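## Task

A microcentrifuge sits unfixed on a desk, and its rotor already carries four capped 2 mL tubes (blue, red, violet, yellow caps). From the unfixed rack next to it, move the orange-capped 2 mL tube and the green-capped 2 mL tube into vacant rotor holes, each sunk until its cap rests on the rotor, so that all six tubes (identical apart from cap colour and liquid) are balanced about the rotor axis: equal volumes facing each other across the axis, or three equal volumes spaced evenly. Turning the rotor is allowed. Every white-capped tube must be in the rack at the end. Then close the lid until it latches (pressing its front edge down latches it, and the blue lamp next to the LID key lights), and then press the SPIN key so that it runs and the display shows SPINNING. Key names are printed above each key, and a second SPIN press stops the machine. Avoid having the lid still moving fast about a finger's width above its latched resting place. Release the gripper at the end. The robot must not topple or finish leaning.

## Robot and tools

Robot: TidyBot++, a wheeled base 0.54 m long, 0.50 m wide and 0.38 m tall on four driven casters, carrying one seven-joint arm with a two-finger gripper. The shoulder sits 0.12 m ahead of the base centre and 0.68 m up. Segments: upper arm 0.42 m, forearm 0.31 m, wrist to hand point 0.31 m. The arm starts folded, hand down. Cameras: base_camera (pinhole, 644x364) and wrist_camera (fisheye, 644x476, looking along the hand). A loose object may occasionally get a brief nudge.

Frames: all positions are metres. Base frame has its origin on the floor below the base centre, x forward, y left, z up. Odometry frame is the base frame as it stood at the start. hand_pose is the midpoint between the finger pads, in the base frame; its z axis runs out along the fingers and the fingers close along its y axis.

move: one action per call. Keys: base, joints, target, speeds, plus cameras and blocking (not part of the action).
- base: an object of offsets relative to where the base is when the command starts, measured along its own axes at that moment: translate_m (forward +, -2 to 2 m), strafe_m (left +, -2 to 2 m), rotate_rad (counter-clockwise from above +, -6.3 to 6.3 rad). Translate and strafe together make one straight-line move.
- joints: an object of absolute joint targets by name. joint_1_rad (any angle; turns the arm about vertical, positive clockwise from above, the opposite sense to heading), joint_2_rad (-2.249 to 2.249; 0 is upper arm vertical, positive leans forward), joint_3_rad (any angle), joint_4_rad (elbow, -2.579 to 2.579; 0 straight, negative bends forward when joint_3 is 3.14), joint_5_rad (any angle), joint_6_rad (wrist, -2.099 to 2.099), joint_7_rad (any angle; with hand down, positive turns counter-clockwise from above; at 1.57 fingers open left/right), gripper_pos (0 open to 1 closed; finger gap about 85 x (1 - gripper_pos) mm). Done tolerances: 0.039 rad for joints 1-4, 0.095 for 5-7, 0.03 for gripper. Unlimited joints go the short way round, so send steps under half a turn.
- target: one list of seven numbers [x, y, z, qw, qx, qy, qz], an absolute hand pose in the base frame (metres, then unit quaternion). With target, joints may hold only gripper_pos.
- speeds: optional caps for this action only: translate_m and strafe_m 0.05 to 0.5 m/s (give one of them for a combined move), rotate_rad 0.1 to 1.57 rad/s.
- blocking: true/omitted returns once everything is still; false returns within about 0.5 s while motion continues. A newer move overrides only what it names; naming a joint of a running target ends that target.
- cameras: list of base_camera, wrist_camera or all; [] for none. Unknown keys or names make a call invalid; out-of-range values get it refused, and a refusal or an uncommanded stop cancels the rest of your calls in that reply.

wait(seconds 0 to 10, cameras): commands nothing and returns the state; ends early once moves settle. stop(cameras): brakes all your running motions; braked parts read stopped and may keep pressing on contacts. zoom_image(camera, region [x0, y0, x1, y1] pixels, at most 504x504): closer view of that camera's newest image. finished_scene(scene, 1 or 2): ends the current scene irreversibly; the result reports success and gives the following task. The goal must hold without the robot.

Result lines: hand_pose, hand_target (where the hand would be with all joints on target), joint_positions, base_odometry (x, y, heading in rad, from wheel turns, so slip counts), base_tilt (degrees, forward/right positive), motor_effort (% of max, bracket = peak last action), base_status, joint_status, hand_status (done, moving, off_target, not_followed, contact_stop, time_out, torque_fault, limit_stop_at_motor_heat), move (done or the worst status), on_its_own, pictures (order of images). Also watch for joint command not followed, pose unreachable, ARM HIT, MOTOR HOT, OVER-TEMPERATURE FAULT.

Practical hints: target moves usually settle within about 3 cm; fix by adding (wanted minus read) to the last target. To hold still, resend hand_target, not hand_pose. Loads make the arm sag. A hand pointing down reaches only about 0.94 m high, near the base. Poses low and close in front can fail or hit the base; there is no base collision check. Out-of-reach poses wander up to 10 s and time out. A gripper closing at 1 squeezes hard (100-150 N per finger); done at 1 means it holds nothing, off_target means something is between the fingers. Closed fingertips reach about 20 mm beyond the hand point. When a held tube bottoms out, hand_pose stops falling while commands keep going lower; watch effort and images.

Avoid: dropping tubes, releasing moving parts, slamming the lid, hard hits or pushes, excessive gripper force or twisting, squeezing things still resting on a surface, and driving or turning while the arm is snagged high up, which can tip the robot. Back away or retract the arm to cancel a lean. Torque faults freeze the arm 10 s; heat faults 30-60 s; both waste time, and less robot time is better.

Each tool is called as name(argument=value, ...), one argument or row to a line, values as JSON.

## Session

move(
)

Scene clock: 0.00 s.
base_odometry: x=+0.000 y=+0.000 heading=+0.000
base_tilt: forward=+0.7 right=+0.4
base_status: not commanded
joint_positions: joint_1_rad=-0.041 joint_2_rad=-0.377 joint_3_rad=+3.150 joint_4_rad=-2.544 joint_5_rad=-0.005 joint_6_rad=-0.907 joint_7_rad=+1.553 gripper_pos=+0.000
joint_status: not commanded
motor_effort: joint_1_rad=+0 joint_2_rad=-1 joint_3_rad=+1 joint_4_rad=+13 joint_5_rad=-2 joint_6_rad=-1 joint_7_rad=-1
hand_pose: x=+0.2449 y=+0.0072 z=+0.5858 quat_wxyz=(-0.004, +0.999, +0.007, +0.033) (m; base frame)
hand_target: x=+0.2450 y=+0.0072 z=+0.5859 quat_wxyz=(-0.004, +0.999, +0.007, +0.033) (m; base frame)
hand_status: not commanded
pictures: base_camera, wrist_camera

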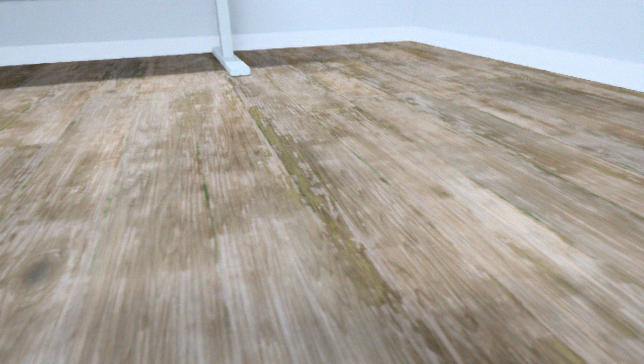

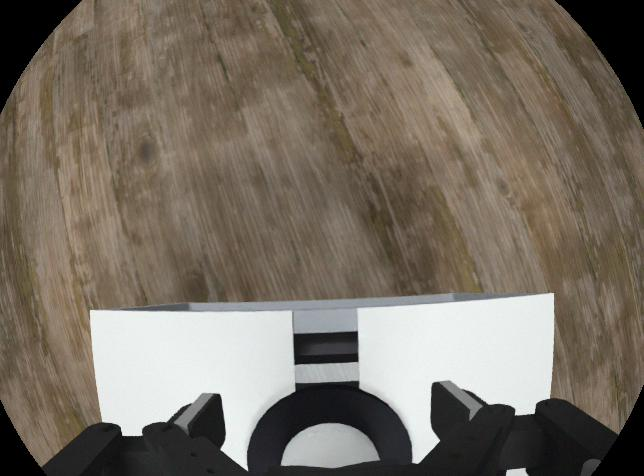

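move(
  base={"rotate_rad":0.5},
  joints={"joint_6_rad":0.2},
)

Scene clock: 6.17 s.
move: done
base_odometry: x=+0.000 y=+0.000 heading=+0.500
base_tilt: forward=+0.7 right=+0.4
base_status: done
joint_positions: joint_1_rad=-0.041 joint_2_rad=-0.377 joint_3_rad=+3.150 joint_4_rad=-2.544 joint_5_rad=-0.005 joint_6_rad=+0.163 joint_7_rad=+1.553 gripper_pos=+0.000
joint_status: all done
motor_effort: joint_1_rad=+0(1) joint_2_rad=-6(6) joint_3_rad=+0(1) joint_4_rad=+18(18) joint_5_rad=-1(2) joint_6_rad=+7(8) joint_7_rad=+0(1)
hand_pose: x=+0.5067 y=+0.0140 z=+0.7661 quat_wxyz=(-0.016, +0.842, +0.004, +0.539) (m; base frame)
hand_target: x=+0.5112 y=+0.0140 z=+0.7763 quat_wxyz=(-0.016, +0.833, +0.004, +0.554) (m; base frame)
hand_status: not commanded
pictures: base_camera, wrist_camera

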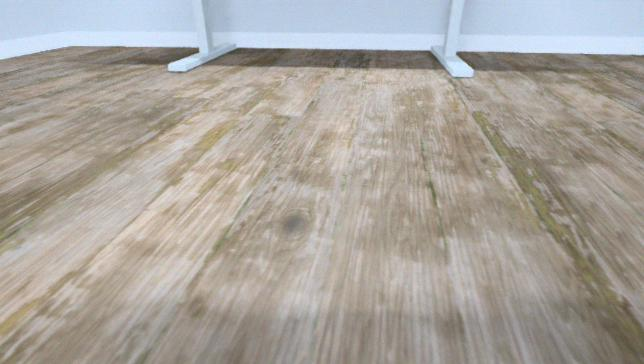

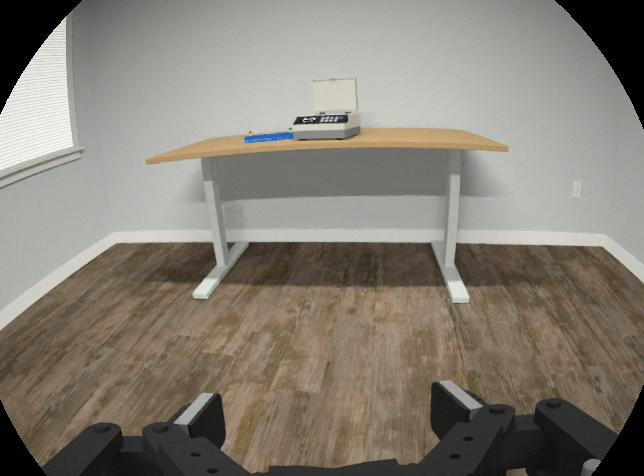

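zoom_image(
  camera="wrist_camera",
  region=[220, 60, 400, 160],
)

move(
  base={"translate_m":0.9},
)

Scaled by 2.800.

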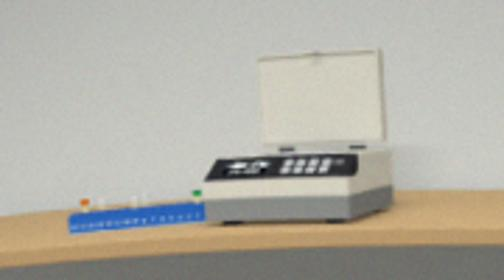

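Scene clock: 12.90 s.
move: done
base_odometry: x=+0.790 y=+0.431 heading=+0.500
base_tilt: forward=+0.7 right=+0.4
base_status: done
joint_positions: joint_1_rad=-0.041 joint_2_rad=-0.377 joint_3_rad=+3.150 joint_4_rad=-2.544 joint_5_rad=-0.005 joint_6_rad=+0.168 joint_7_rad=+1.553 gripper_pos=+0.000
joint_status: not commanded
motor_effort: joint_1_rad=+0(1) joint_2_rad=-5(7) joint_3_rad=+1(1) joint_4_rad=+18(19) joint_5_rad=+0(2) joint_6_rad=+7(8) joint_7_rad=+0(1)
hand_pose: x=+0.5072 y=+0.0140 z=+0.7672 quat_wxyz=(-0.016, +0.841, +0.004, +0.540) (m; base frame)
hand_target: x=+0.5112 y=+0.0140 z=+0.7763 quat_wxyz=(-0.016, +0.833, +0.004, +0.554) (m; base frame)
hand_status: not commanded
pictures: base_camera, wrist_camera

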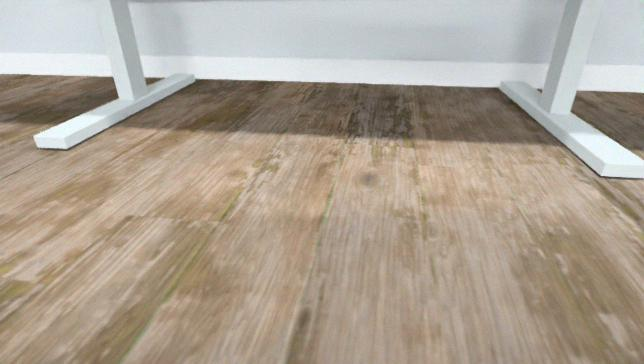

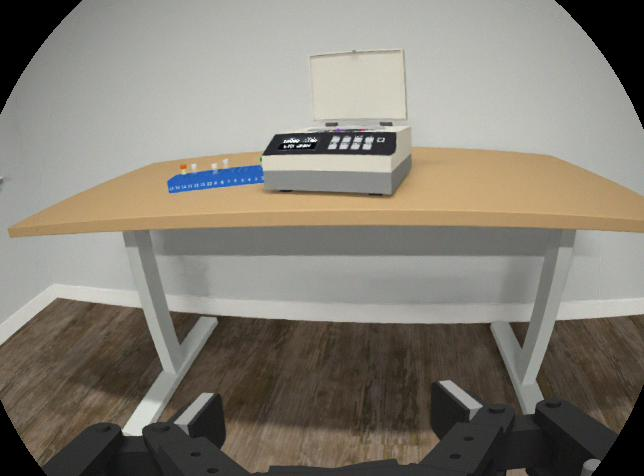

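move(
  base={"translate_m":0.35},
  joints={"joint_2_rad":-0.3,"joint_4_rad":-2.2,"joint_6_rad":-0.3},
)

zoom_image(
  camera="wrist_camera",
  region=[120, 40, 500, 340],
)

Scene clock: 35.87 s.
move: done
base_odometry: x=+1.098 y=+0.599 heading=+0.500
base_tilt: forward=+0.7 right=+0.4
base_status: done
joint_positions: joint_1_rad=-0.041 joint_2_rad=-0.311 joint_3_rad=+3.150 joint_4_rad=-2.208 joint_5_rad=-0.005 joint_6_rad=-0.249 joint_7_rad=+1.553 gripper_pos=+0.000
joint_status: all done
motor_effort: joint_1_rad=+0(1) joint_2_rad=-9(12) joint_3_rad=+0(1) joint_4_rad=+19(20) joint_5_rad=-1(2) joint_6_rad=+7(8) joint_7_rad=+0(1)
hand_pose: x=+0.5490 y=+0.0159 z=+0.8121 quat_wxyz=(-0.015, +0.879, +0.005, +0.477) (m; base frame)
hand_target: x=+0.5436 y=+0.0158 z=+0.7990 quat_wxyz=(-0.014, +0.891, +0.005, +0.453) (m; base frame)
hand_status: not commanded
pictures: base_camera, wrist_camera

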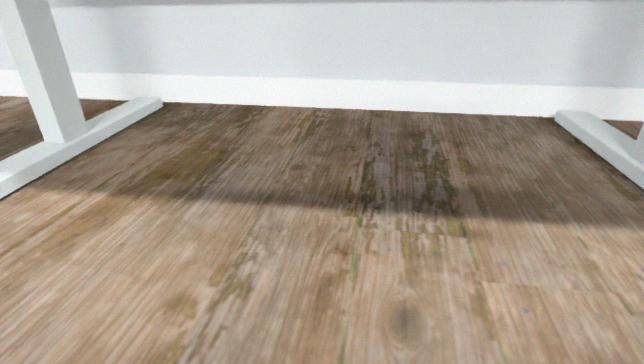

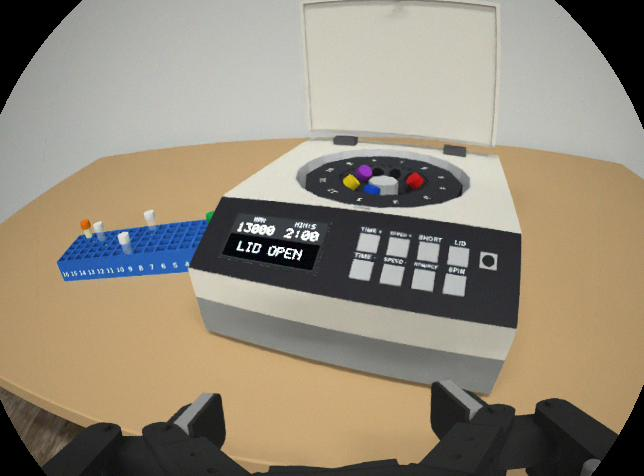

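Scaled by 1.326.

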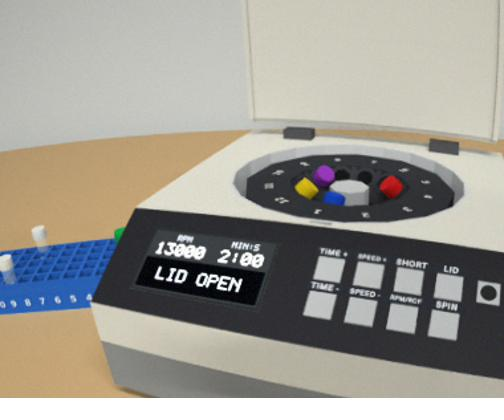

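move(
  joints={"joint_2_rad":0.13,"joint_4_rad":-0.96,"joint_6_rad":-1.3},
)

move(
  joints={"joint_2_rad":0.13,"joint_4_rad":-0.96,"joint_6_rad":-2.05},
)

Scene clock: 55.50 s.
move: done
base_odometry: x=+1.098 y=+0.599 heading=+0.500
base_tilt: forward=+0.7 right=+0.4
base_status: not commanded
joint_positions: joint_1_rad=-0.041 joint_2_rad=+0.109 joint_3_rad=+3.150 joint_4_rad=-0.973 joint_5_rad=-0.005 joint_6_rad=-1.249 joint_7_rad=+1.553 gripper_pos=+0.000
joint_status: all done
motor_effort: joint_1_rad=-1(1) joint_2_rad=-22(23) joint_3_rad=+0(1) joint_4_rad=+18(21) joint_5_rad=-1(2) joint_6_rad=+5(8) joint_7_rad=-1(1)
hand_pose: x=+0.6675 y=+0.0215 z=+1.0334 quat_wxyz=(-0.012, +0.919, +0.008, +0.394) (m; base frame)
hand_target: x=+0.6645 y=+0.0215 z=+1.0170 quat_wxyz=(-0.011, +0.930, +0.008, +0.367) (m; base frame)
hand_status: not commanded
pictures: base_camera, wrist_camera

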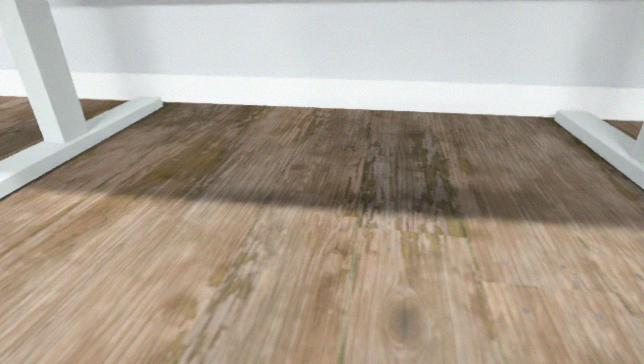

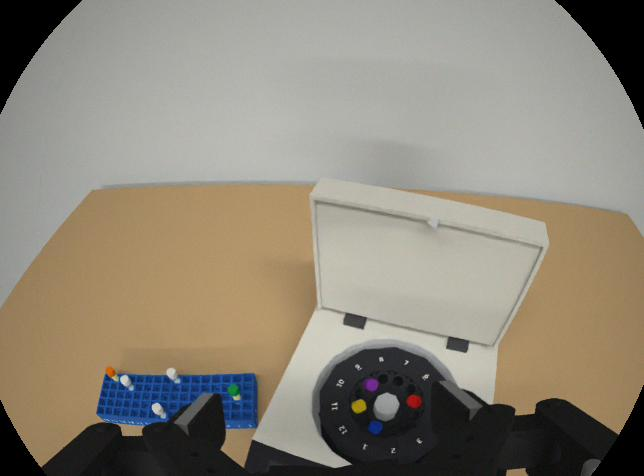

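Scene clock: 56.97 s.
move: done
base_odometry: x=+1.098 y=+0.599 heading=+0.500
base_tilt: forward=+0.7 right=+0.4
base_status: not commanded
joint_positions: joint_1_rad=-0.041 joint_2_rad=+0.114 joint_3_rad=+3.150 joint_4_rad=-0.968 joint_5_rad=-0.005 joint_6_rad=-2.006 joint_7_rad=+1.553 gripper_pos=+0.000
joint_status: all done
motor_effort: joint_1_rad=+0(1) joint_2_rad=-19(23) joint_3_rad=+0(0) joint_4_rad=+15(18) joint_5_rad=-1(2) joint_6_rad=-1(5) joint_7_rad=-1(1)
hand_pose: x=+0.4606 y=+0.0145 z=+0.9367 quat_wxyz=(-0.003, +1.000, +0.009, +0.027) (m; base frame)
hand_target: x=+0.4526 y=+0.0142 z=+0.9331 quat_wxyz=(-0.002, +1.000, +0.009, +0.001) (m; base frame)
hand_status: not commanded
pictures: base_camera, wrist_camera

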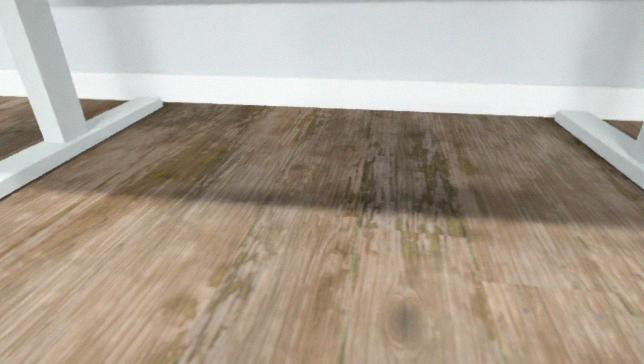

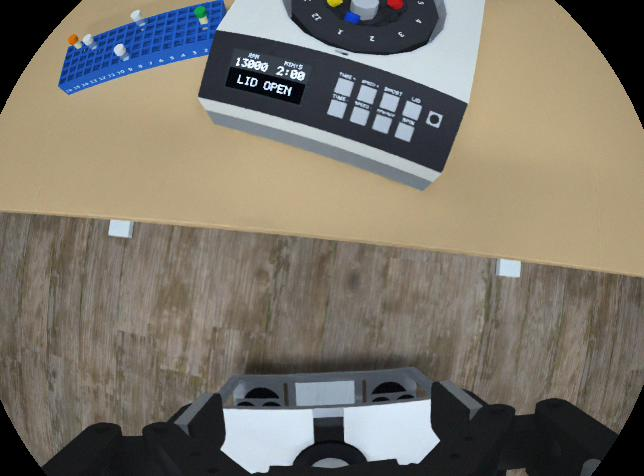

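move(
  base={"translate_m":0.2},
  speeds={"translate_m":0.2},
  cameras=["wrist_camera"],
)

zoom_image(
  camera="wrist_camera",
  region=[230, 0, 530, 200],
)

Scene clock: 81.30 s.
move: done
base_odometry: x=+1.273 y=+0.695 heading=+0.500
base_tilt: forward=+0.7 right=+0.3
base_status: done
joint_positions: joint_1_rad=-0.041 joint_2_rad=+0.127 joint_3_rad=+3.150 joint_4_rad=-0.968 joint_5_rad=-0.005 joint_6_rad=-2.011 joint_7_rad=+1.553 gripper_pos=+0.000
joint_status: not commanded
motor_effort: joint_1_rad=+0(1) joint_2_rad=-19(23) joint_3_rad=+0(1) joint_4_rad=+15(15) joint_5_rad=-1(2) joint_6_rad=-1(2) joint_7_rad=-1(1)
hand_pose: x=+0.4623 y=+0.0145 z=+0.9322 quat_wxyz=(-0.002, +1.000, +0.009, +0.018) (m; base frame)
hand_target: x=+0.4526 y=+0.0142 z=+0.9331 quat_wxyz=(-0.002, +1.000, +0.009, +0.001) (m; base frame)
hand_status: not commanded
pictures: wrist_camera

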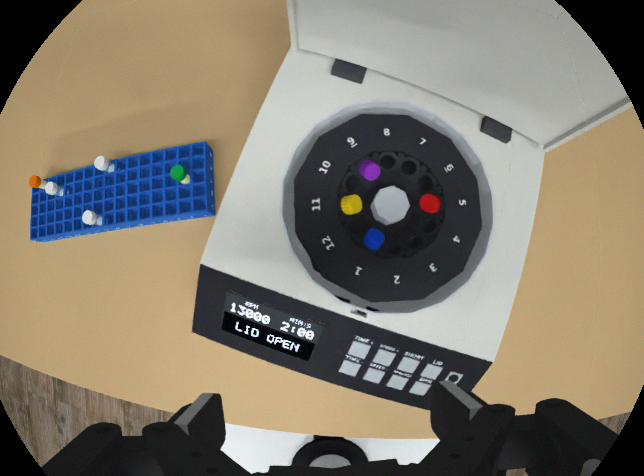

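Scaled by 1.680.

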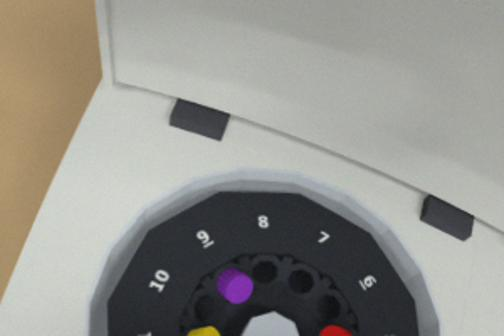

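zoom_image(
  camera="wrist_camera",
  region=[320, 135, 460, 275],
)

zoom_image(
  camera="wrist_camera",
  region=[20, 120, 230, 260],
)

Scaled by 3.600.

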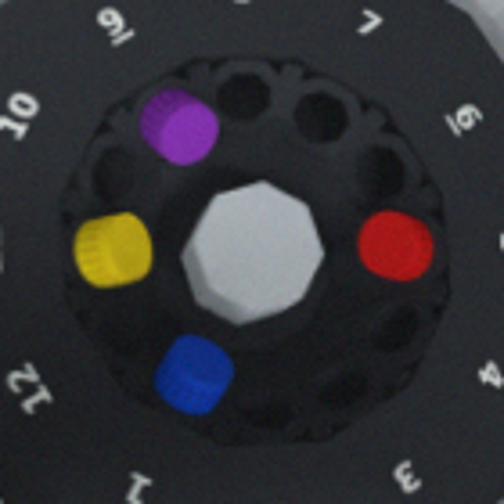

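Scaled by 2.400.

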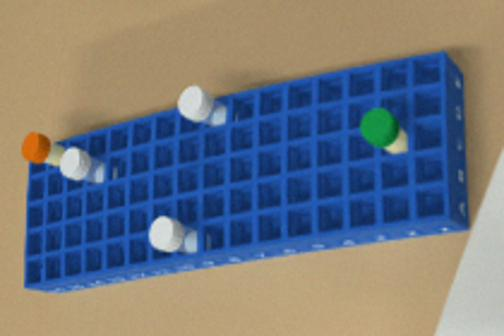

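move(
  base={"rotate_rad":-0.33,"strafe_m":0.145,"translate_m":0.03},
  speeds={"rotate_rad":0.5,"strafe_m":0.15},
  cameras=["wrist_camera"],
)

Scene clock: 114.60 s.
move: done
base_odometry: x=+1.230 y=+0.837 heading=+0.169
base_tilt: forward=+0.7 right=+0.3
base_status: done
joint_positions: joint_1_rad=-0.044 joint_2_rad=+0.127 joint_3_rad=+3.150 joint_4_rad=-0.968 joint_5_rad=-0.005 joint_6_rad=-2.011 joint_7_rad=+1.553 gripper_pos=+0.000
joint_status: not commanded
motor_effort: joint_1_rad=+0(3) joint_2_rad=-19(22) joint_3_rad=+0(2) joint_4_rad=+15(15) joint_5_rad=+0(2) joint_6_rad=-1(2) joint_7_rad=+0(1)
hand_pose: x=+0.4623 y=+0.0155 z=+0.9322 quat_wxyz=(-0.002, +1.000, +0.011, +0.018) (m; base frame)
hand_target: x=+0.4526 y=+0.0142 z=+0.9331 quat_wxyz=(-0.002, +1.000, +0.009, +0.001) (m; base frame)
hand_status: not commanded
pictures: wrist_camera

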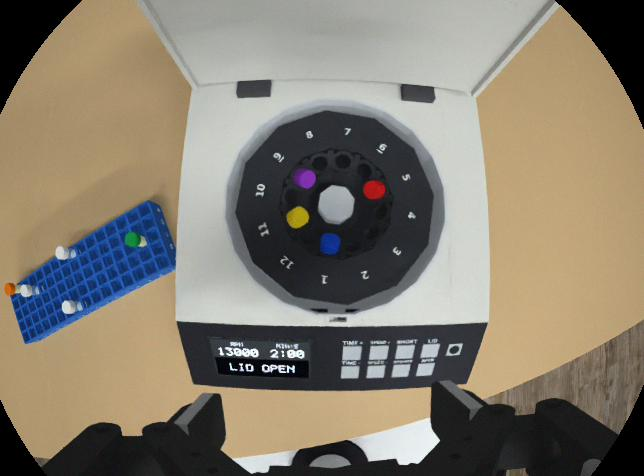

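move(
  joints={"gripper_pos":0.8},
  cameras=["wrist_camera"],
)

Scene clock: 123.87 s.
move: done
base_odometry: x=+1.230 y=+0.837 heading=+0.169
base_tilt: forward=+0.7 right=+0.4
base_status: not commanded
joint_positions: joint_1_rad=-0.044 joint_2_rad=+0.127 joint_3_rad=+3.150 joint_4_rad=-0.968 joint_5_rad=-0.005 joint_6_rad=-2.011 joint_7_rad=+1.553 gripper_pos=+0.800
joint_status: all done
motor_effort: joint_1_rad=+0(1) joint_2_rad=-20(21) joint_3_rad=+0(0) joint_4_rad=+15(15) joint_5_rad=-2(2) joint_6_rad=+0(2) joint_7_rad=-1(1)
hand_pose: x=+0.4623 y=+0.0155 z=+0.9322 quat_wxyz=(-0.002, +1.000, +0.011, +0.018) (m; base frame)
hand_target: x=+0.4526 y=+0.0142 z=+0.9331 quat_wxyz=(-0.002, +1.000, +0.009, +0.001) (m; base frame)
hand_status: not commanded
pictures: wrist_camera

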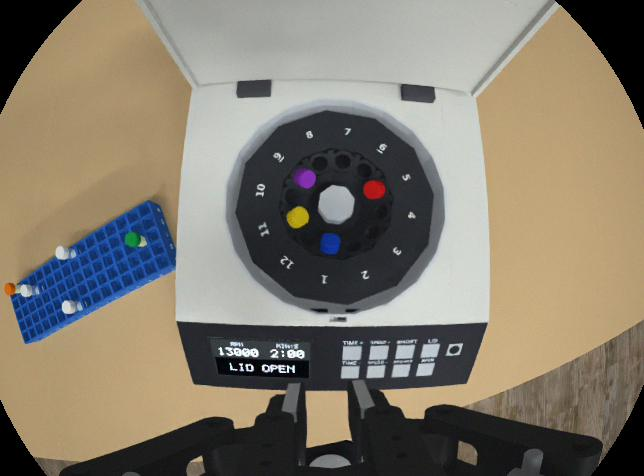

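move(
  target=[0.54, 0.196, 0.86, 0, 1, 0, 0],
  joints={"gripper_pos":0.6},
  cameras=["wrist_camera"],
)

zoom_image(
  camera="wrist_camera",
  region=[200, 250, 440, 470],
)

Scene clock: 141.10 s.
move: off_target
base_odometry: x=+1.230 y=+0.837 heading=+0.169
base_tilt: forward=+0.7 right=+0.4
base_status: not commanded
joint_positions: joint_1_rad=-0.419 joint_2_rad=+0.407 joint_3_rad=+3.148 joint_4_rad=-0.839 joint_5_rad=-0.005 joint_6_rad=-1.948 joint_7_rad=+1.191 gripper_pos=+0.600
joint_status: all done
motor_effort: joint_1_rad=-1(2) joint_2_rad=-29(33) joint_3_rad=+0(1) joint_4_rad=+15(16) joint_5_rad=+0(2) joint_6_rad=-1(3) joint_7_rad=-1(1)
hand_pose: x=+0.5284 y=+0.1830 z=+0.8576 quat_wxyz=(+0.009, +1.000, +0.018, -0.024) (m; base frame)
hand_target: x=+0.5400 y=+0.1960 z=+0.8600 quat_wxyz=(+0.000, +1.000, +0.000, +0.000) (m; base frame)
hand_status: off_target (0.018 m and 3.6 deg from the pose sent, 0.209 m and 2.4 deg at the start)
pictures: wrist_camera

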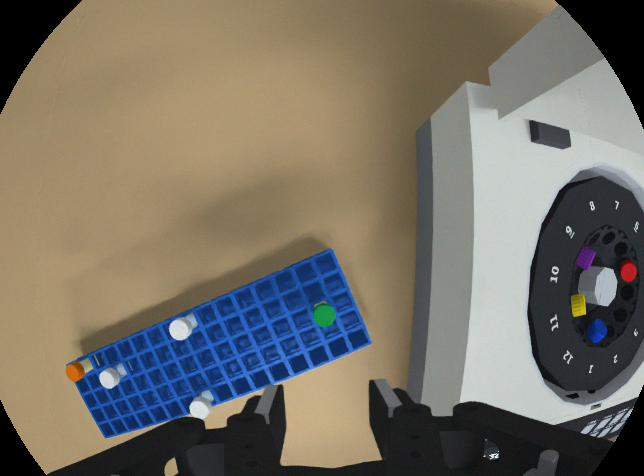

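Scaled by 2.100.

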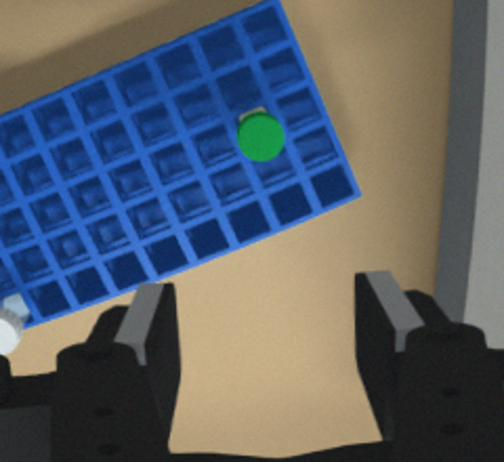

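move(
  target=[0.552, 0.192, 0.805, -0.009, 1, -0.018, 0.024],
  cameras=["wrist_camera"],
)

zoom_image(
  camera="wrist_camera",
  region=[200, 250, 440, 470],
)

Scene clock: 164.80 s.
move: off_target
base_odometry: x=+1.230 y=+0.837 heading=+0.169
base_tilt: forward=+0.7 right=+0.3
base_status: not commanded
joint_positions: joint_1_rad=-0.411 joint_2_rad=+0.391 joint_3_rad=+3.136 joint_4_rad=-1.081 joint_5_rad=-0.005 joint_6_rad=-1.691 joint_7_rad=+1.165 gripper_pos=+0.600
joint_status: not commanded
motor_effort: joint_1_rad=+0(1) joint_2_rad=-30(32) joint_3_rad=+0(1) joint_4_rad=+16(17) joint_5_rad=-2(2) joint_6_rad=-2(2) joint_7_rad=-1(1)
hand_pose: x=+0.5445 y=+0.1912 z=+0.7909 quat_wxyz=(+0.001, +1.000, +0.006, -0.011) (m; base frame)
hand_target: x=+0.5520 y=+0.1920 z=+0.8050 quat_wxyz=(-0.009, +1.000, -0.018, +0.024) (m; base frame)
hand_status: off_target (0.016 m and 5.0 deg from the pose sent, 0.058 m and 7.2 deg at the start)
pictures: wrist_camera

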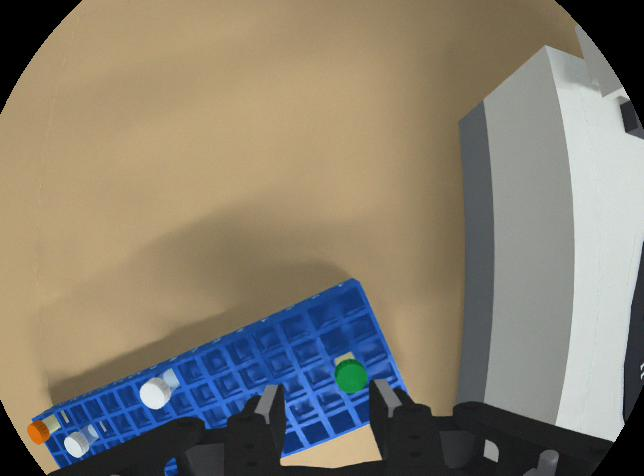

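Scaled by 2.100.

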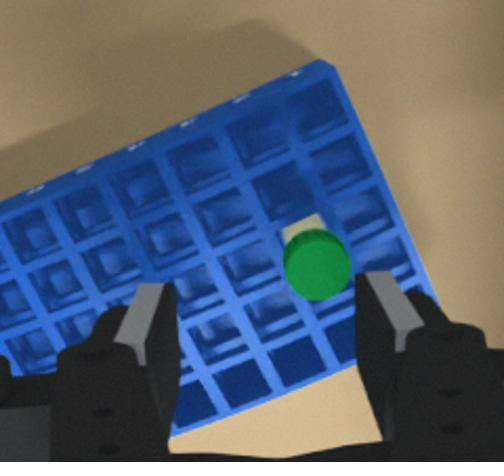

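move(
  target=[0.5565, 0.181, 0.795, -0.010, 1, -0.024, 0.033],
  cameras=["wrist_camera"],
)

zoom_image(
  camera="wrist_camera",
  region=[200, 250, 440, 470],
)

Scene clock: 179.10 s.
move: off_target
base_odometry: x=+1.230 y=+0.837 heading=+0.169
base_tilt: forward=+0.7 right=+0.4
base_status: not commanded
joint_positions: joint_1_rad=-0.383 joint_2_rad=+0.374 joint_3_rad=+3.130 joint_4_rad=-1.140 joint_5_rad=-0.005 joint_6_rad=-1.630 joint_7_rad=+1.164 gripper_pos=+0.600
joint_status: not commanded
motor_effort: joint_1_rad=+0(2) joint_2_rad=-29(31) joint_3_rad=+0(1) joint_4_rad=+16(17) joint_5_rad=-1(2) joint_6_rad=-2(2) joint_7_rad=-1(1)
hand_pose: x=+0.5489 y=+0.1813 z=+0.7803 quat_wxyz=(-0.004, +1.000, -0.006, -0.003) (m; base frame)
hand_target: x=+0.5565 y=+0.1810 z=+0.7950 quat_wxyz=(-0.010, +0.999, -0.024, +0.033) (m; base frame)
hand_status: off_target (0.017 m and 4.6 deg from the pose sent, 0.016 m and 6.2 deg at the start)
pictures: wrist_camera

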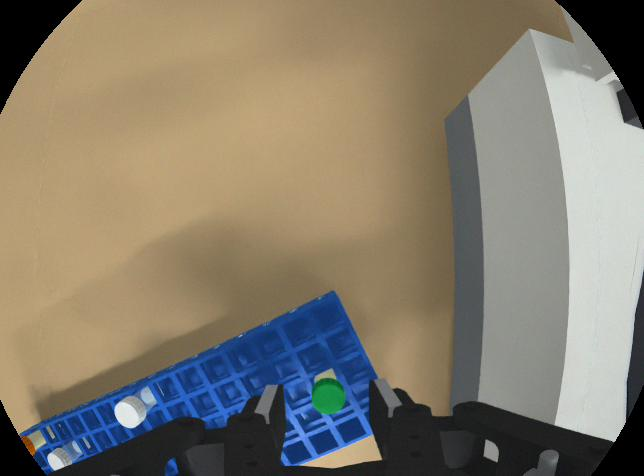

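Scaled by 2.100.

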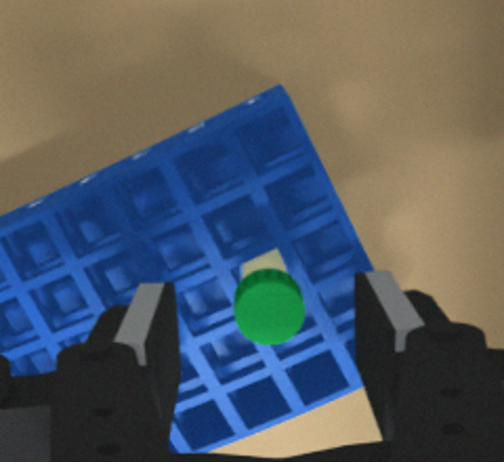

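move(
  target=[0.5570, 0.1805, 0.778, -0.010, 1, -0.024, 0.033],
  cameras=["wrist_camera"],
)

zoom_image(
  camera="wrist_camera",
  region=[220, 330, 430, 470],
)

Scene clock: 188.67 s.
move: off_target
base_odometry: x=+1.230 y=+0.837 heading=+0.169
base_tilt: forward=+0.7 right=+0.3
base_status: not commanded
joint_positions: joint_1_rad=-0.382 joint_2_rad=+0.354 joint_3_rad=+3.129 joint_4_rad=-1.185 joint_5_rad=-0.005 joint_6_rad=-1.578 joint_7_rad=+1.164 gripper_pos=+0.600
joint_status: not commanded
motor_effort: joint_1_rad=-1(1) joint_2_rad=-25(29) joint_3_rad=+0(1) joint_4_rad=+14(16) joint_5_rad=-2(2) joint_6_rad=-1(2) joint_7_rad=+0(1)
hand_pose: x=+0.5498 y=+0.1819 z=+0.7753 quat_wxyz=(-0.009, +1.000, -0.006, +0.009) (m; base frame)
hand_target: x=+0.5570 y=+0.1805 z=+0.7780 quat_wxyz=(-0.010, +0.999, -0.024, +0.033) (m; base frame)
hand_status: off_target (0.008 m and 3.4 deg from the pose sent, 0.008 m and 4.6 deg at the start)
pictures: wrist_camera

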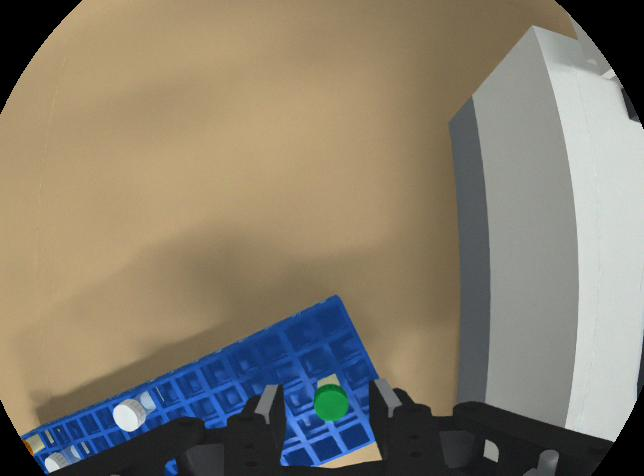

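Scaled by 2.400.

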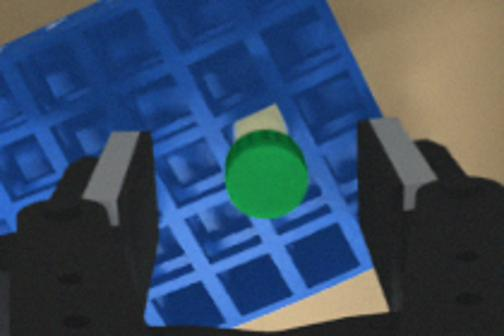

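move(
  target=[0.5570, 0.179, 0.766, -0.006, 1, -0.024, 0.028],
  cameras=["wrist_camera"],
)

zoom_image(
  camera="wrist_camera",
  region=[220, 330, 430, 470],
)

Scene clock: 194.30 s.
move: off_target
base_odometry: x=+1.230 y=+0.837 heading=+0.169
base_tilt: forward=+0.7 right=+0.4
base_status: not commanded
joint_positions: joint_1_rad=-0.382 joint_2_rad=+0.343 joint_3_rad=+3.129 joint_4_rad=-1.202 joint_5_rad=-0.005 joint_6_rad=-1.559 joint_7_rad=+1.164 gripper_pos=+0.600
joint_status: not commanded
motor_effort: joint_1_rad=-1(1) joint_2_rad=-24(26) joint_3_rad=-1(1) joint_4_rad=+13(15) joint_5_rad=-1(3) joint_6_rad=+0(1) joint_7_rad=-1(1)
hand_pose: x=+0.5496 y=+0.1818 z=+0.7753 quat_wxyz=(-0.012, +1.000, -0.006, +0.016) (m; base frame)
hand_target: x=+0.5570 y=+0.1790 z=+0.7660 quat_wxyz=(-0.006, +0.999, -0.024, +0.028) (m; base frame)
hand_status: off_target (0.012 m and 2.6 deg from the pose sent, 0.012 m and 3.0 deg at the start)
pictures: wrist_camera

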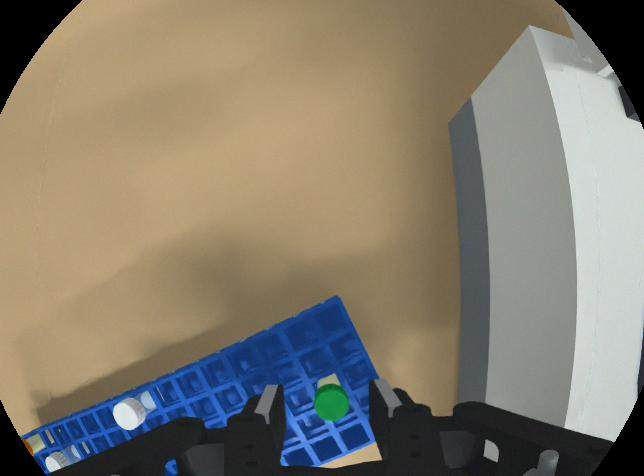

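Scaled by 2.400.

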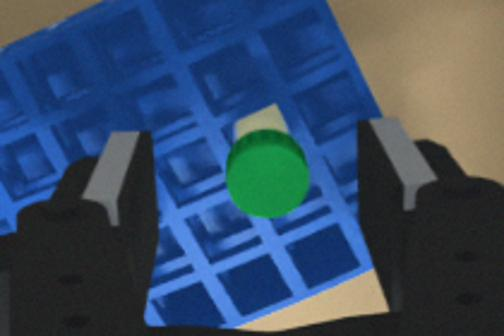

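move(
  target=[0.5570, 0.179, 0.756, -0.001, 1, -0.018, 0.016],
  cameras=["wrist_camera"],
)

zoom_image(
  camera="wrist_camera",
  region=[220, 330, 430, 470],
)

Scene clock: 204.13 s.
move: off_target
base_odometry: x=+1.230 y=+0.837 heading=+0.169
base_tilt: forward=+0.7 right=+0.3
base_status: not commanded
joint_positions: joint_1_rad=-0.382 joint_2_rad=+0.343 joint_3_rad=+3.129 joint_4_rad=-1.202 joint_5_rad=-0.005 joint_6_rad=-1.559 joint_7_rad=+1.164 gripper_pos=+0.600
joint_status: not commanded
motor_effort: joint_1_rad=-1(1) joint_2_rad=-23(24) joint_3_rad=-1(1) joint_4_rad=+13(13) joint_5_rad=-1(2) joint_6_rad=+1(2) joint_7_rad=-1(1)
hand_pose: x=+0.5496 y=+0.1818 z=+0.7753 quat_wxyz=(-0.012, +1.000, -0.006, +0.016) (m; base frame)
hand_target: x=+0.5570 y=+0.1790 z=+0.7560 quat_wxyz=(-0.001, +1.000, -0.018, +0.016) (m; base frame)
hand_status: off_target (0.021 m and 1.8 deg from the pose sent, 0.021 m and 1.8 deg at the start)
pictures: wrist_camera

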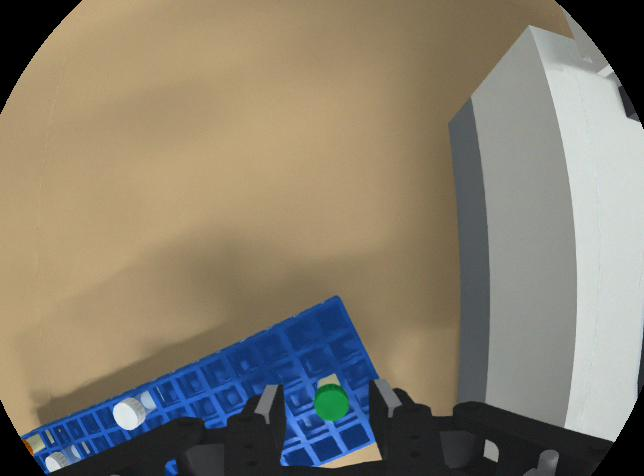

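Scaled by 2.400.

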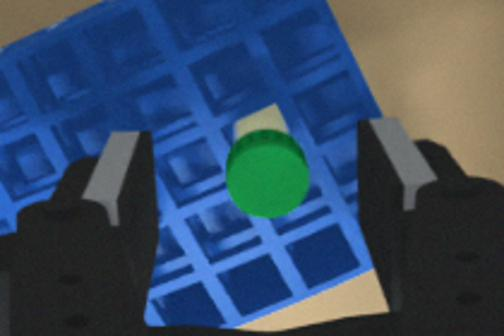

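move(
  target=[0.5570, 0.179, 0.746, -0.001, 1, -0.018, 0.016],
  cameras=["wrist_camera"],
)

zoom_image(
  camera="wrist_camera",
  region=[220, 330, 430, 470],
)

Scene clock: 210.73 s.
move: off_target
base_odometry: x=+1.230 y=+0.837 heading=+0.169
base_tilt: forward=+0.7 right=+0.3
base_status: not commanded
joint_positions: joint_1_rad=-0.382 joint_2_rad=+0.331 joint_3_rad=+3.129 joint_4_rad=-1.220 joint_5_rad=-0.005 joint_6_rad=-1.538 joint_7_rad=+1.164 gripper_pos=+0.600
joint_status: not commanded
motor_effort: joint_1_rad=-1(1) joint_2_rad=-18(23) joint_3_rad=-1(1) joint_4_rad=+11(13) joint_5_rad=-3(3) joint_6_rad=+2(3) joint_7_rad=-1(1)
hand_pose: x=+0.5495 y=+0.1818 z=+0.7751 quat_wxyz=(-0.014, +1.000, -0.006, +0.022) (m; base frame)
hand_target: x=+0.5570 y=+0.1790 z=+0.7460 quat_wxyz=(-0.001, +1.000, -0.018, +0.016) (m; base frame)
hand_status: off_target (0.030 m and 2.2 deg from the pose sent, 0.030 m and 1.8 deg at the start)
pictures: wrist_camera

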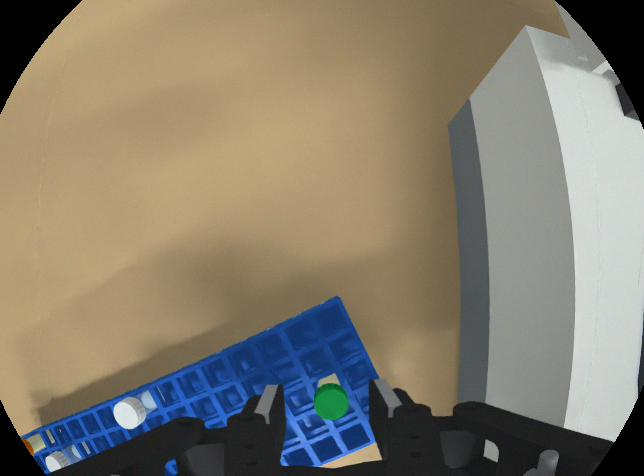

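Scaled by 2.400.

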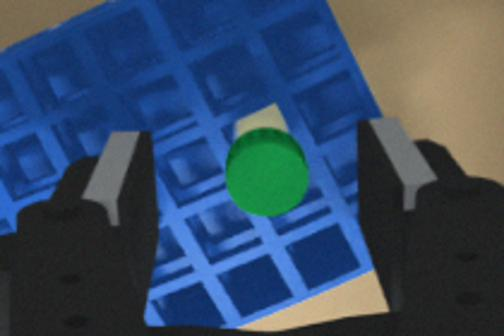

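move(
  target=[0.5570, 0.179, 0.85, 0, 1, 0, 0],
  cameras=[],
)

move(
  target=[0.5570, 0.179, 0.83, 0, 0.7071, 0.7071, 0],
  cameras=["wrist_camera"],
)

zoom_image(
  camera="wrist_camera",
  region=[200, 250, 440, 470],
)

Scene clock: 237.43 s.
move: off_target
base_odometry: x=+1.230 y=+0.837 heading=+0.169
base_tilt: forward=+0.7 right=+0.3
base_status: not commanded
joint_positions: joint_1_rad=-0.382 joint_2_rad=+0.408 joint_3_rad=+3.129 joint_4_rad=-0.845 joint_5_rad=-0.005 joint_6_rad=-1.835 joint_7_rad=+1.164 gripper_pos=+0.600
joint_status: not commanded
motor_effort: joint_1_rad=+0(1) joint_2_rad=-30(33) joint_3_rad=+0(1) joint_4_rad=+16(17) joint_5_rad=+0(3) joint_6_rad=+0(3) joint_7_rad=+0(1)
hand_pose: x=+0.5635 y=+0.1869 z=+0.8554 quat_wxyz=(-0.015, +1.000, -0.006, +0.023) (m; base frame)
hand_target: x=+0.5570 y=+0.1790 z=+0.8500 quat_wxyz=(+0.000, +1.000, +0.000, +0.000) (m; base frame)
hand_status: off_target (0.012 m and 3.2 deg from the pose sent, 0.075 m and 3.1 deg at the start)
pictures: none
No camera images: "cameras" was empty.

Scene clock: 239.53 s.
move: off_target
base_odometry: x=+1.230 y=+0.837 heading=+0.169
base_tilt: forward=+0.8 right=+0.3
base_status: not commanded
joint_positions: joint_1_rad=-0.259 joint_2_rad=+0.409 joint_3_rad=+2.898 joint_4_rad=-0.906 joint_5_rad=+0.069 joint_6_rad=-1.836 joint_7_rad=+2.620 gripper_pos=+0.600
joint_status: not commanded
motor_effort: joint_1_rad=+0(1) joint_2_rad=-30(31) joint_3_rad=-2(2) joint_4_rad=+16(16) joint_5_rad=-1(3) joint_6_rad=-1(2) joint_7_rad=+0(1)
hand_pose: x=+0.5457 y=+0.1855 z=+0.8405 quat_wxyz=(-0.014, +0.726, +0.687, +0.005) (m; base frame)
hand_target: x=+0.5570 y=+0.1790 z=+0.8300 quat_wxyz=(+0.000, +0.707, +0.707, +0.000) (m; base frame)
hand_status: off_target (0.017 m and 3.6 deg from the pose sent, 0.027 m and 90.7 deg at the start)
pictures: wrist_camera

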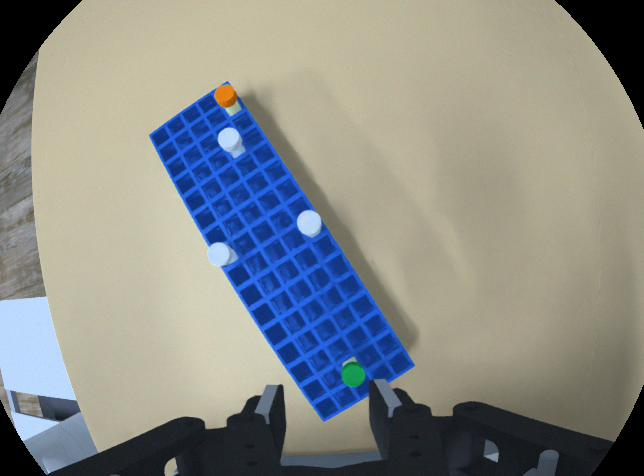

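Scaled by 2.100.

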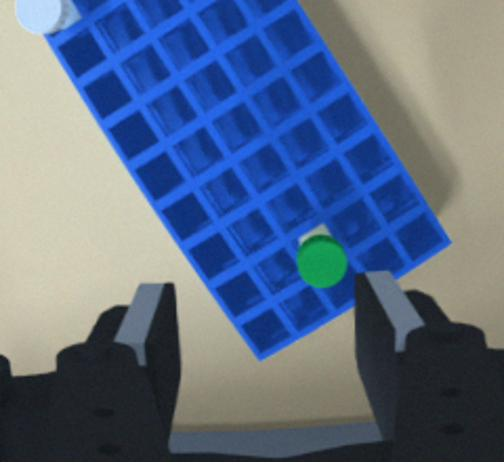

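move(
  target=[0.574, 0.1685, 0.782, 0.012, 0.690, 0.724, -0.004],
  cameras=["wrist_camera"],
)

zoom_image(
  camera="wrist_camera",
  region=[200, 250, 440, 470],
)

Scene clock: 256.73 s.
move: off_target
base_odometry: x=+1.230 y=+0.837 heading=+0.169
base_tilt: forward=+0.8 right=+0.3
base_status: not commanded
joint_positions: joint_1_rad=-0.224 joint_2_rad=+0.427 joint_3_rad=+2.886 joint_4_rad=-1.050 joint_5_rad=+0.099 joint_6_rad=-1.707 joint_7_rad=+2.679 gripper_pos=+0.600
joint_status: not commanded
motor_effort: joint_1_rad=+0(1) joint_2_rad=-31(33) joint_3_rad=-2(2) joint_4_rad=+16(16) joint_5_rad=+0(2) joint_6_rad=-1(2) joint_7_rad=-1(1)
hand_pose: x=+0.5584 y=+0.1713 z=+0.7883 quat_wxyz=(-0.008, +0.713, +0.701, -0.013) (m; base frame)
hand_target: x=+0.5740 y=+0.1685 z=+0.7820 quat_wxyz=(+0.012, +0.690, +0.724, -0.004) (m; base frame)
hand_status: off_target (0.017 m and 4.5 deg from the pose sent, 0.067 m and 6.7 deg at the start)
pictures: wrist_camera

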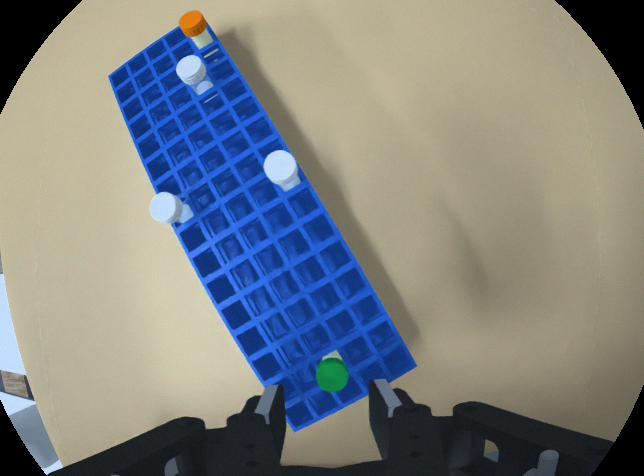

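Scaled by 2.100.

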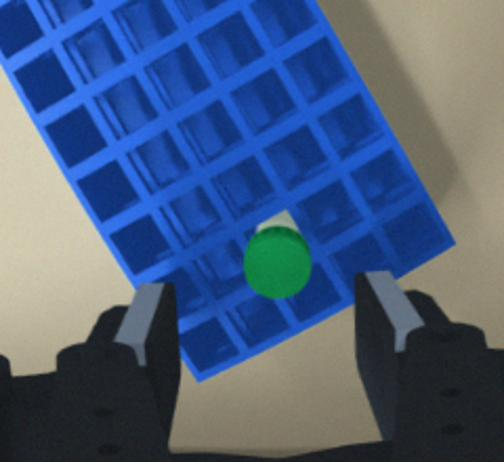

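move(
  target=[0.577, 0.1725, 0.757, 0.014, 0.688, 0.726, 0.006],
  cameras=["wrist_camera"],
)

zoom_image(
  camera="wrist_camera",
  region=[220, 330, 430, 470],
)

Scene clock: 263.90 s.
move: off_target
base_odometry: x=+1.230 y=+0.837 heading=+0.169
base_tilt: forward=+0.8 right=+0.3
base_status: not commanded
joint_positions: joint_1_rad=-0.213 joint_2_rad=+0.411 joint_3_rad=+2.874 joint_4_rad=-1.117 joint_5_rad=+0.102 joint_6_rad=-1.610 joint_7_rad=+2.680 gripper_pos=+0.600
joint_status: not commanded
motor_effort: joint_1_rad=-1(1) joint_2_rad=-23(31) joint_3_rad=-2(2) joint_4_rad=+12(16) joint_5_rad=-1(2) joint_6_rad=+0(2) joint_7_rad=-1(1)
hand_pose: x=+0.5663 y=+0.1763 z=+0.7751 quat_wxyz=(+0.001, +0.710, +0.704, +0.008) (m; base frame)
hand_target: x=+0.5770 y=+0.1725 z=+0.7570 quat_wxyz=(+0.014, +0.688, +0.726, +0.006) (m; base frame)
hand_status: off_target (0.021 m and 3.9 deg from the pose sent, 0.036 m and 5.2 deg at the start)
pictures: wrist_camera

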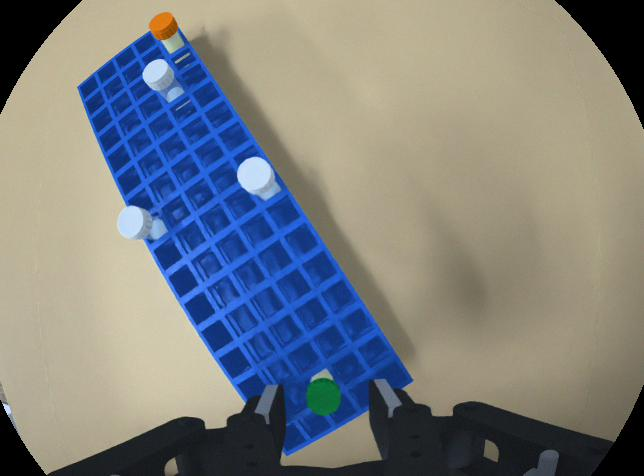

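Scaled by 2.400.

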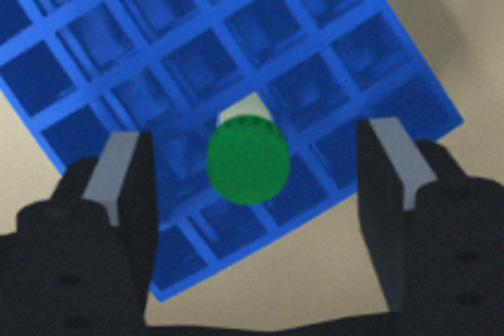

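move(
  target=[0.576, 0.1725, 0.781, 0.013, 0.688, 0.726, 0.0],
  cameras=["wrist_camera"],
)

zoom_image(
  camera="wrist_camera",
  region=[220, 330, 430, 470],
)

Scene clock: 276.50 s.
move: off_target
base_odometry: x=+1.230 y=+0.837 heading=+0.169
base_tilt: forward=+0.7 right=+0.3
base_status: not commanded
joint_positions: joint_1_rad=-0.213 joint_2_rad=+0.432 joint_3_rad=+2.874 joint_4_rad=-1.071 joint_5_rad=+0.102 joint_6_rad=-1.622 joint_7_rad=+2.682 gripper_pos=+0.600
joint_status: not commanded
motor_effort: joint_1_rad=+0(1) joint_2_rad=-31(32) joint_3_rad=-2(3) joint_4_rad=+16(16) joint_5_rad=-1(2) joint_6_rad=-1(2) joint_7_rad=-1(1)
hand_pose: x=+0.5775 y=+0.1797 z=+0.7794 quat_wxyz=(+0.000, +0.711, +0.703, +0.015) (m; base frame)
hand_target: x=+0.5760 y=+0.1725 z=+0.7810 quat_wxyz=(+0.013, +0.688, +0.726, +0.000) (m; base frame)
hand_status: off_target (0.008 m and 4.4 deg from the pose sent, 0.012 m and 4.0 deg at the start)
pictures: wrist_camera

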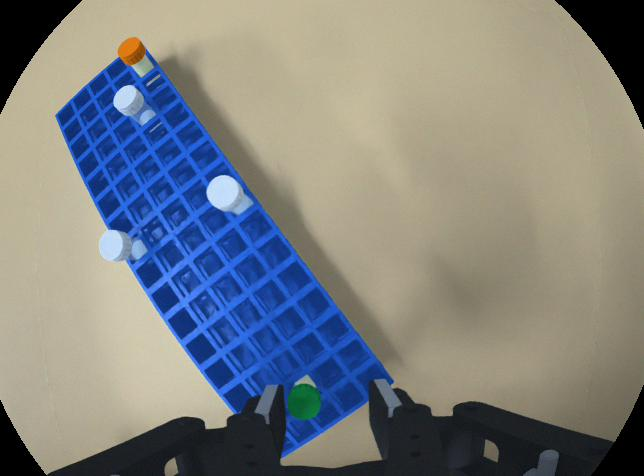

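Scaled by 2.400.

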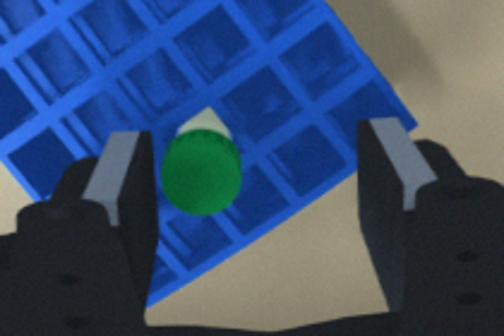

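move(
  target=[0.5675, 0.1740, 0.785, 0.013, 0.686, 0.728, -0.010],
  cameras=["wrist_camera"],
)

zoom_image(
  camera="wrist_camera",
  region=[220, 330, 430, 470],
)

Scene clock: 285.07 s.
move: off_target
base_odometry: x=+1.230 y=+0.837 heading=+0.169
base_tilt: forward=+0.7 right=+0.3
base_status: not commanded
joint_positions: joint_1_rad=-0.224 joint_2_rad=+0.432 joint_3_rad=+2.874 joint_4_rad=-1.064 joint_5_rad=+0.107 joint_6_rad=-1.647 joint_7_rad=+2.682 gripper_pos=+0.600
joint_status: not commanded
motor_effort: joint_1_rad=-1(2) joint_2_rad=-31(32) joint_3_rad=-2(3) joint_4_rad=+16(16) joint_5_rad=-2(2) joint_6_rad=-1(2) joint_7_rad=+0(1)
hand_pose: x=+0.5713 y=+0.1804 z=+0.7815 quat_wxyz=(+0.000, +0.708, +0.706, +0.006) (m; base frame)
hand_target: x=+0.5675 y=+0.1740 z=+0.7850 quat_wxyz=(+0.013, +0.686, +0.728, -0.010) (m; base frame)
hand_status: off_target (0.008 m and 4.2 deg from the pose sent, 0.013 m and 5.2 deg at the start)
pictures: wrist_camera

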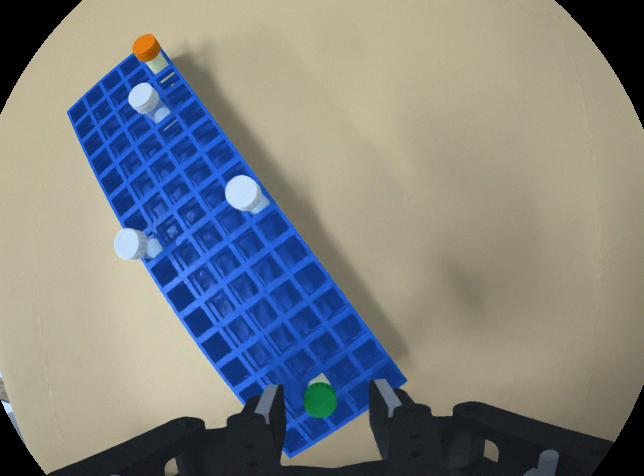

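Scaled by 2.400.

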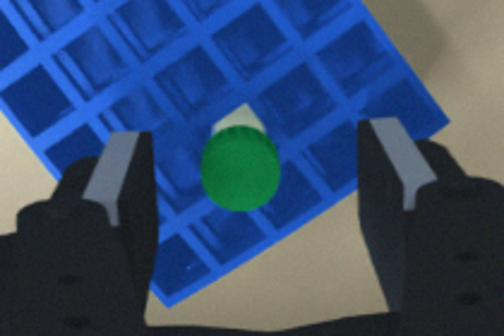

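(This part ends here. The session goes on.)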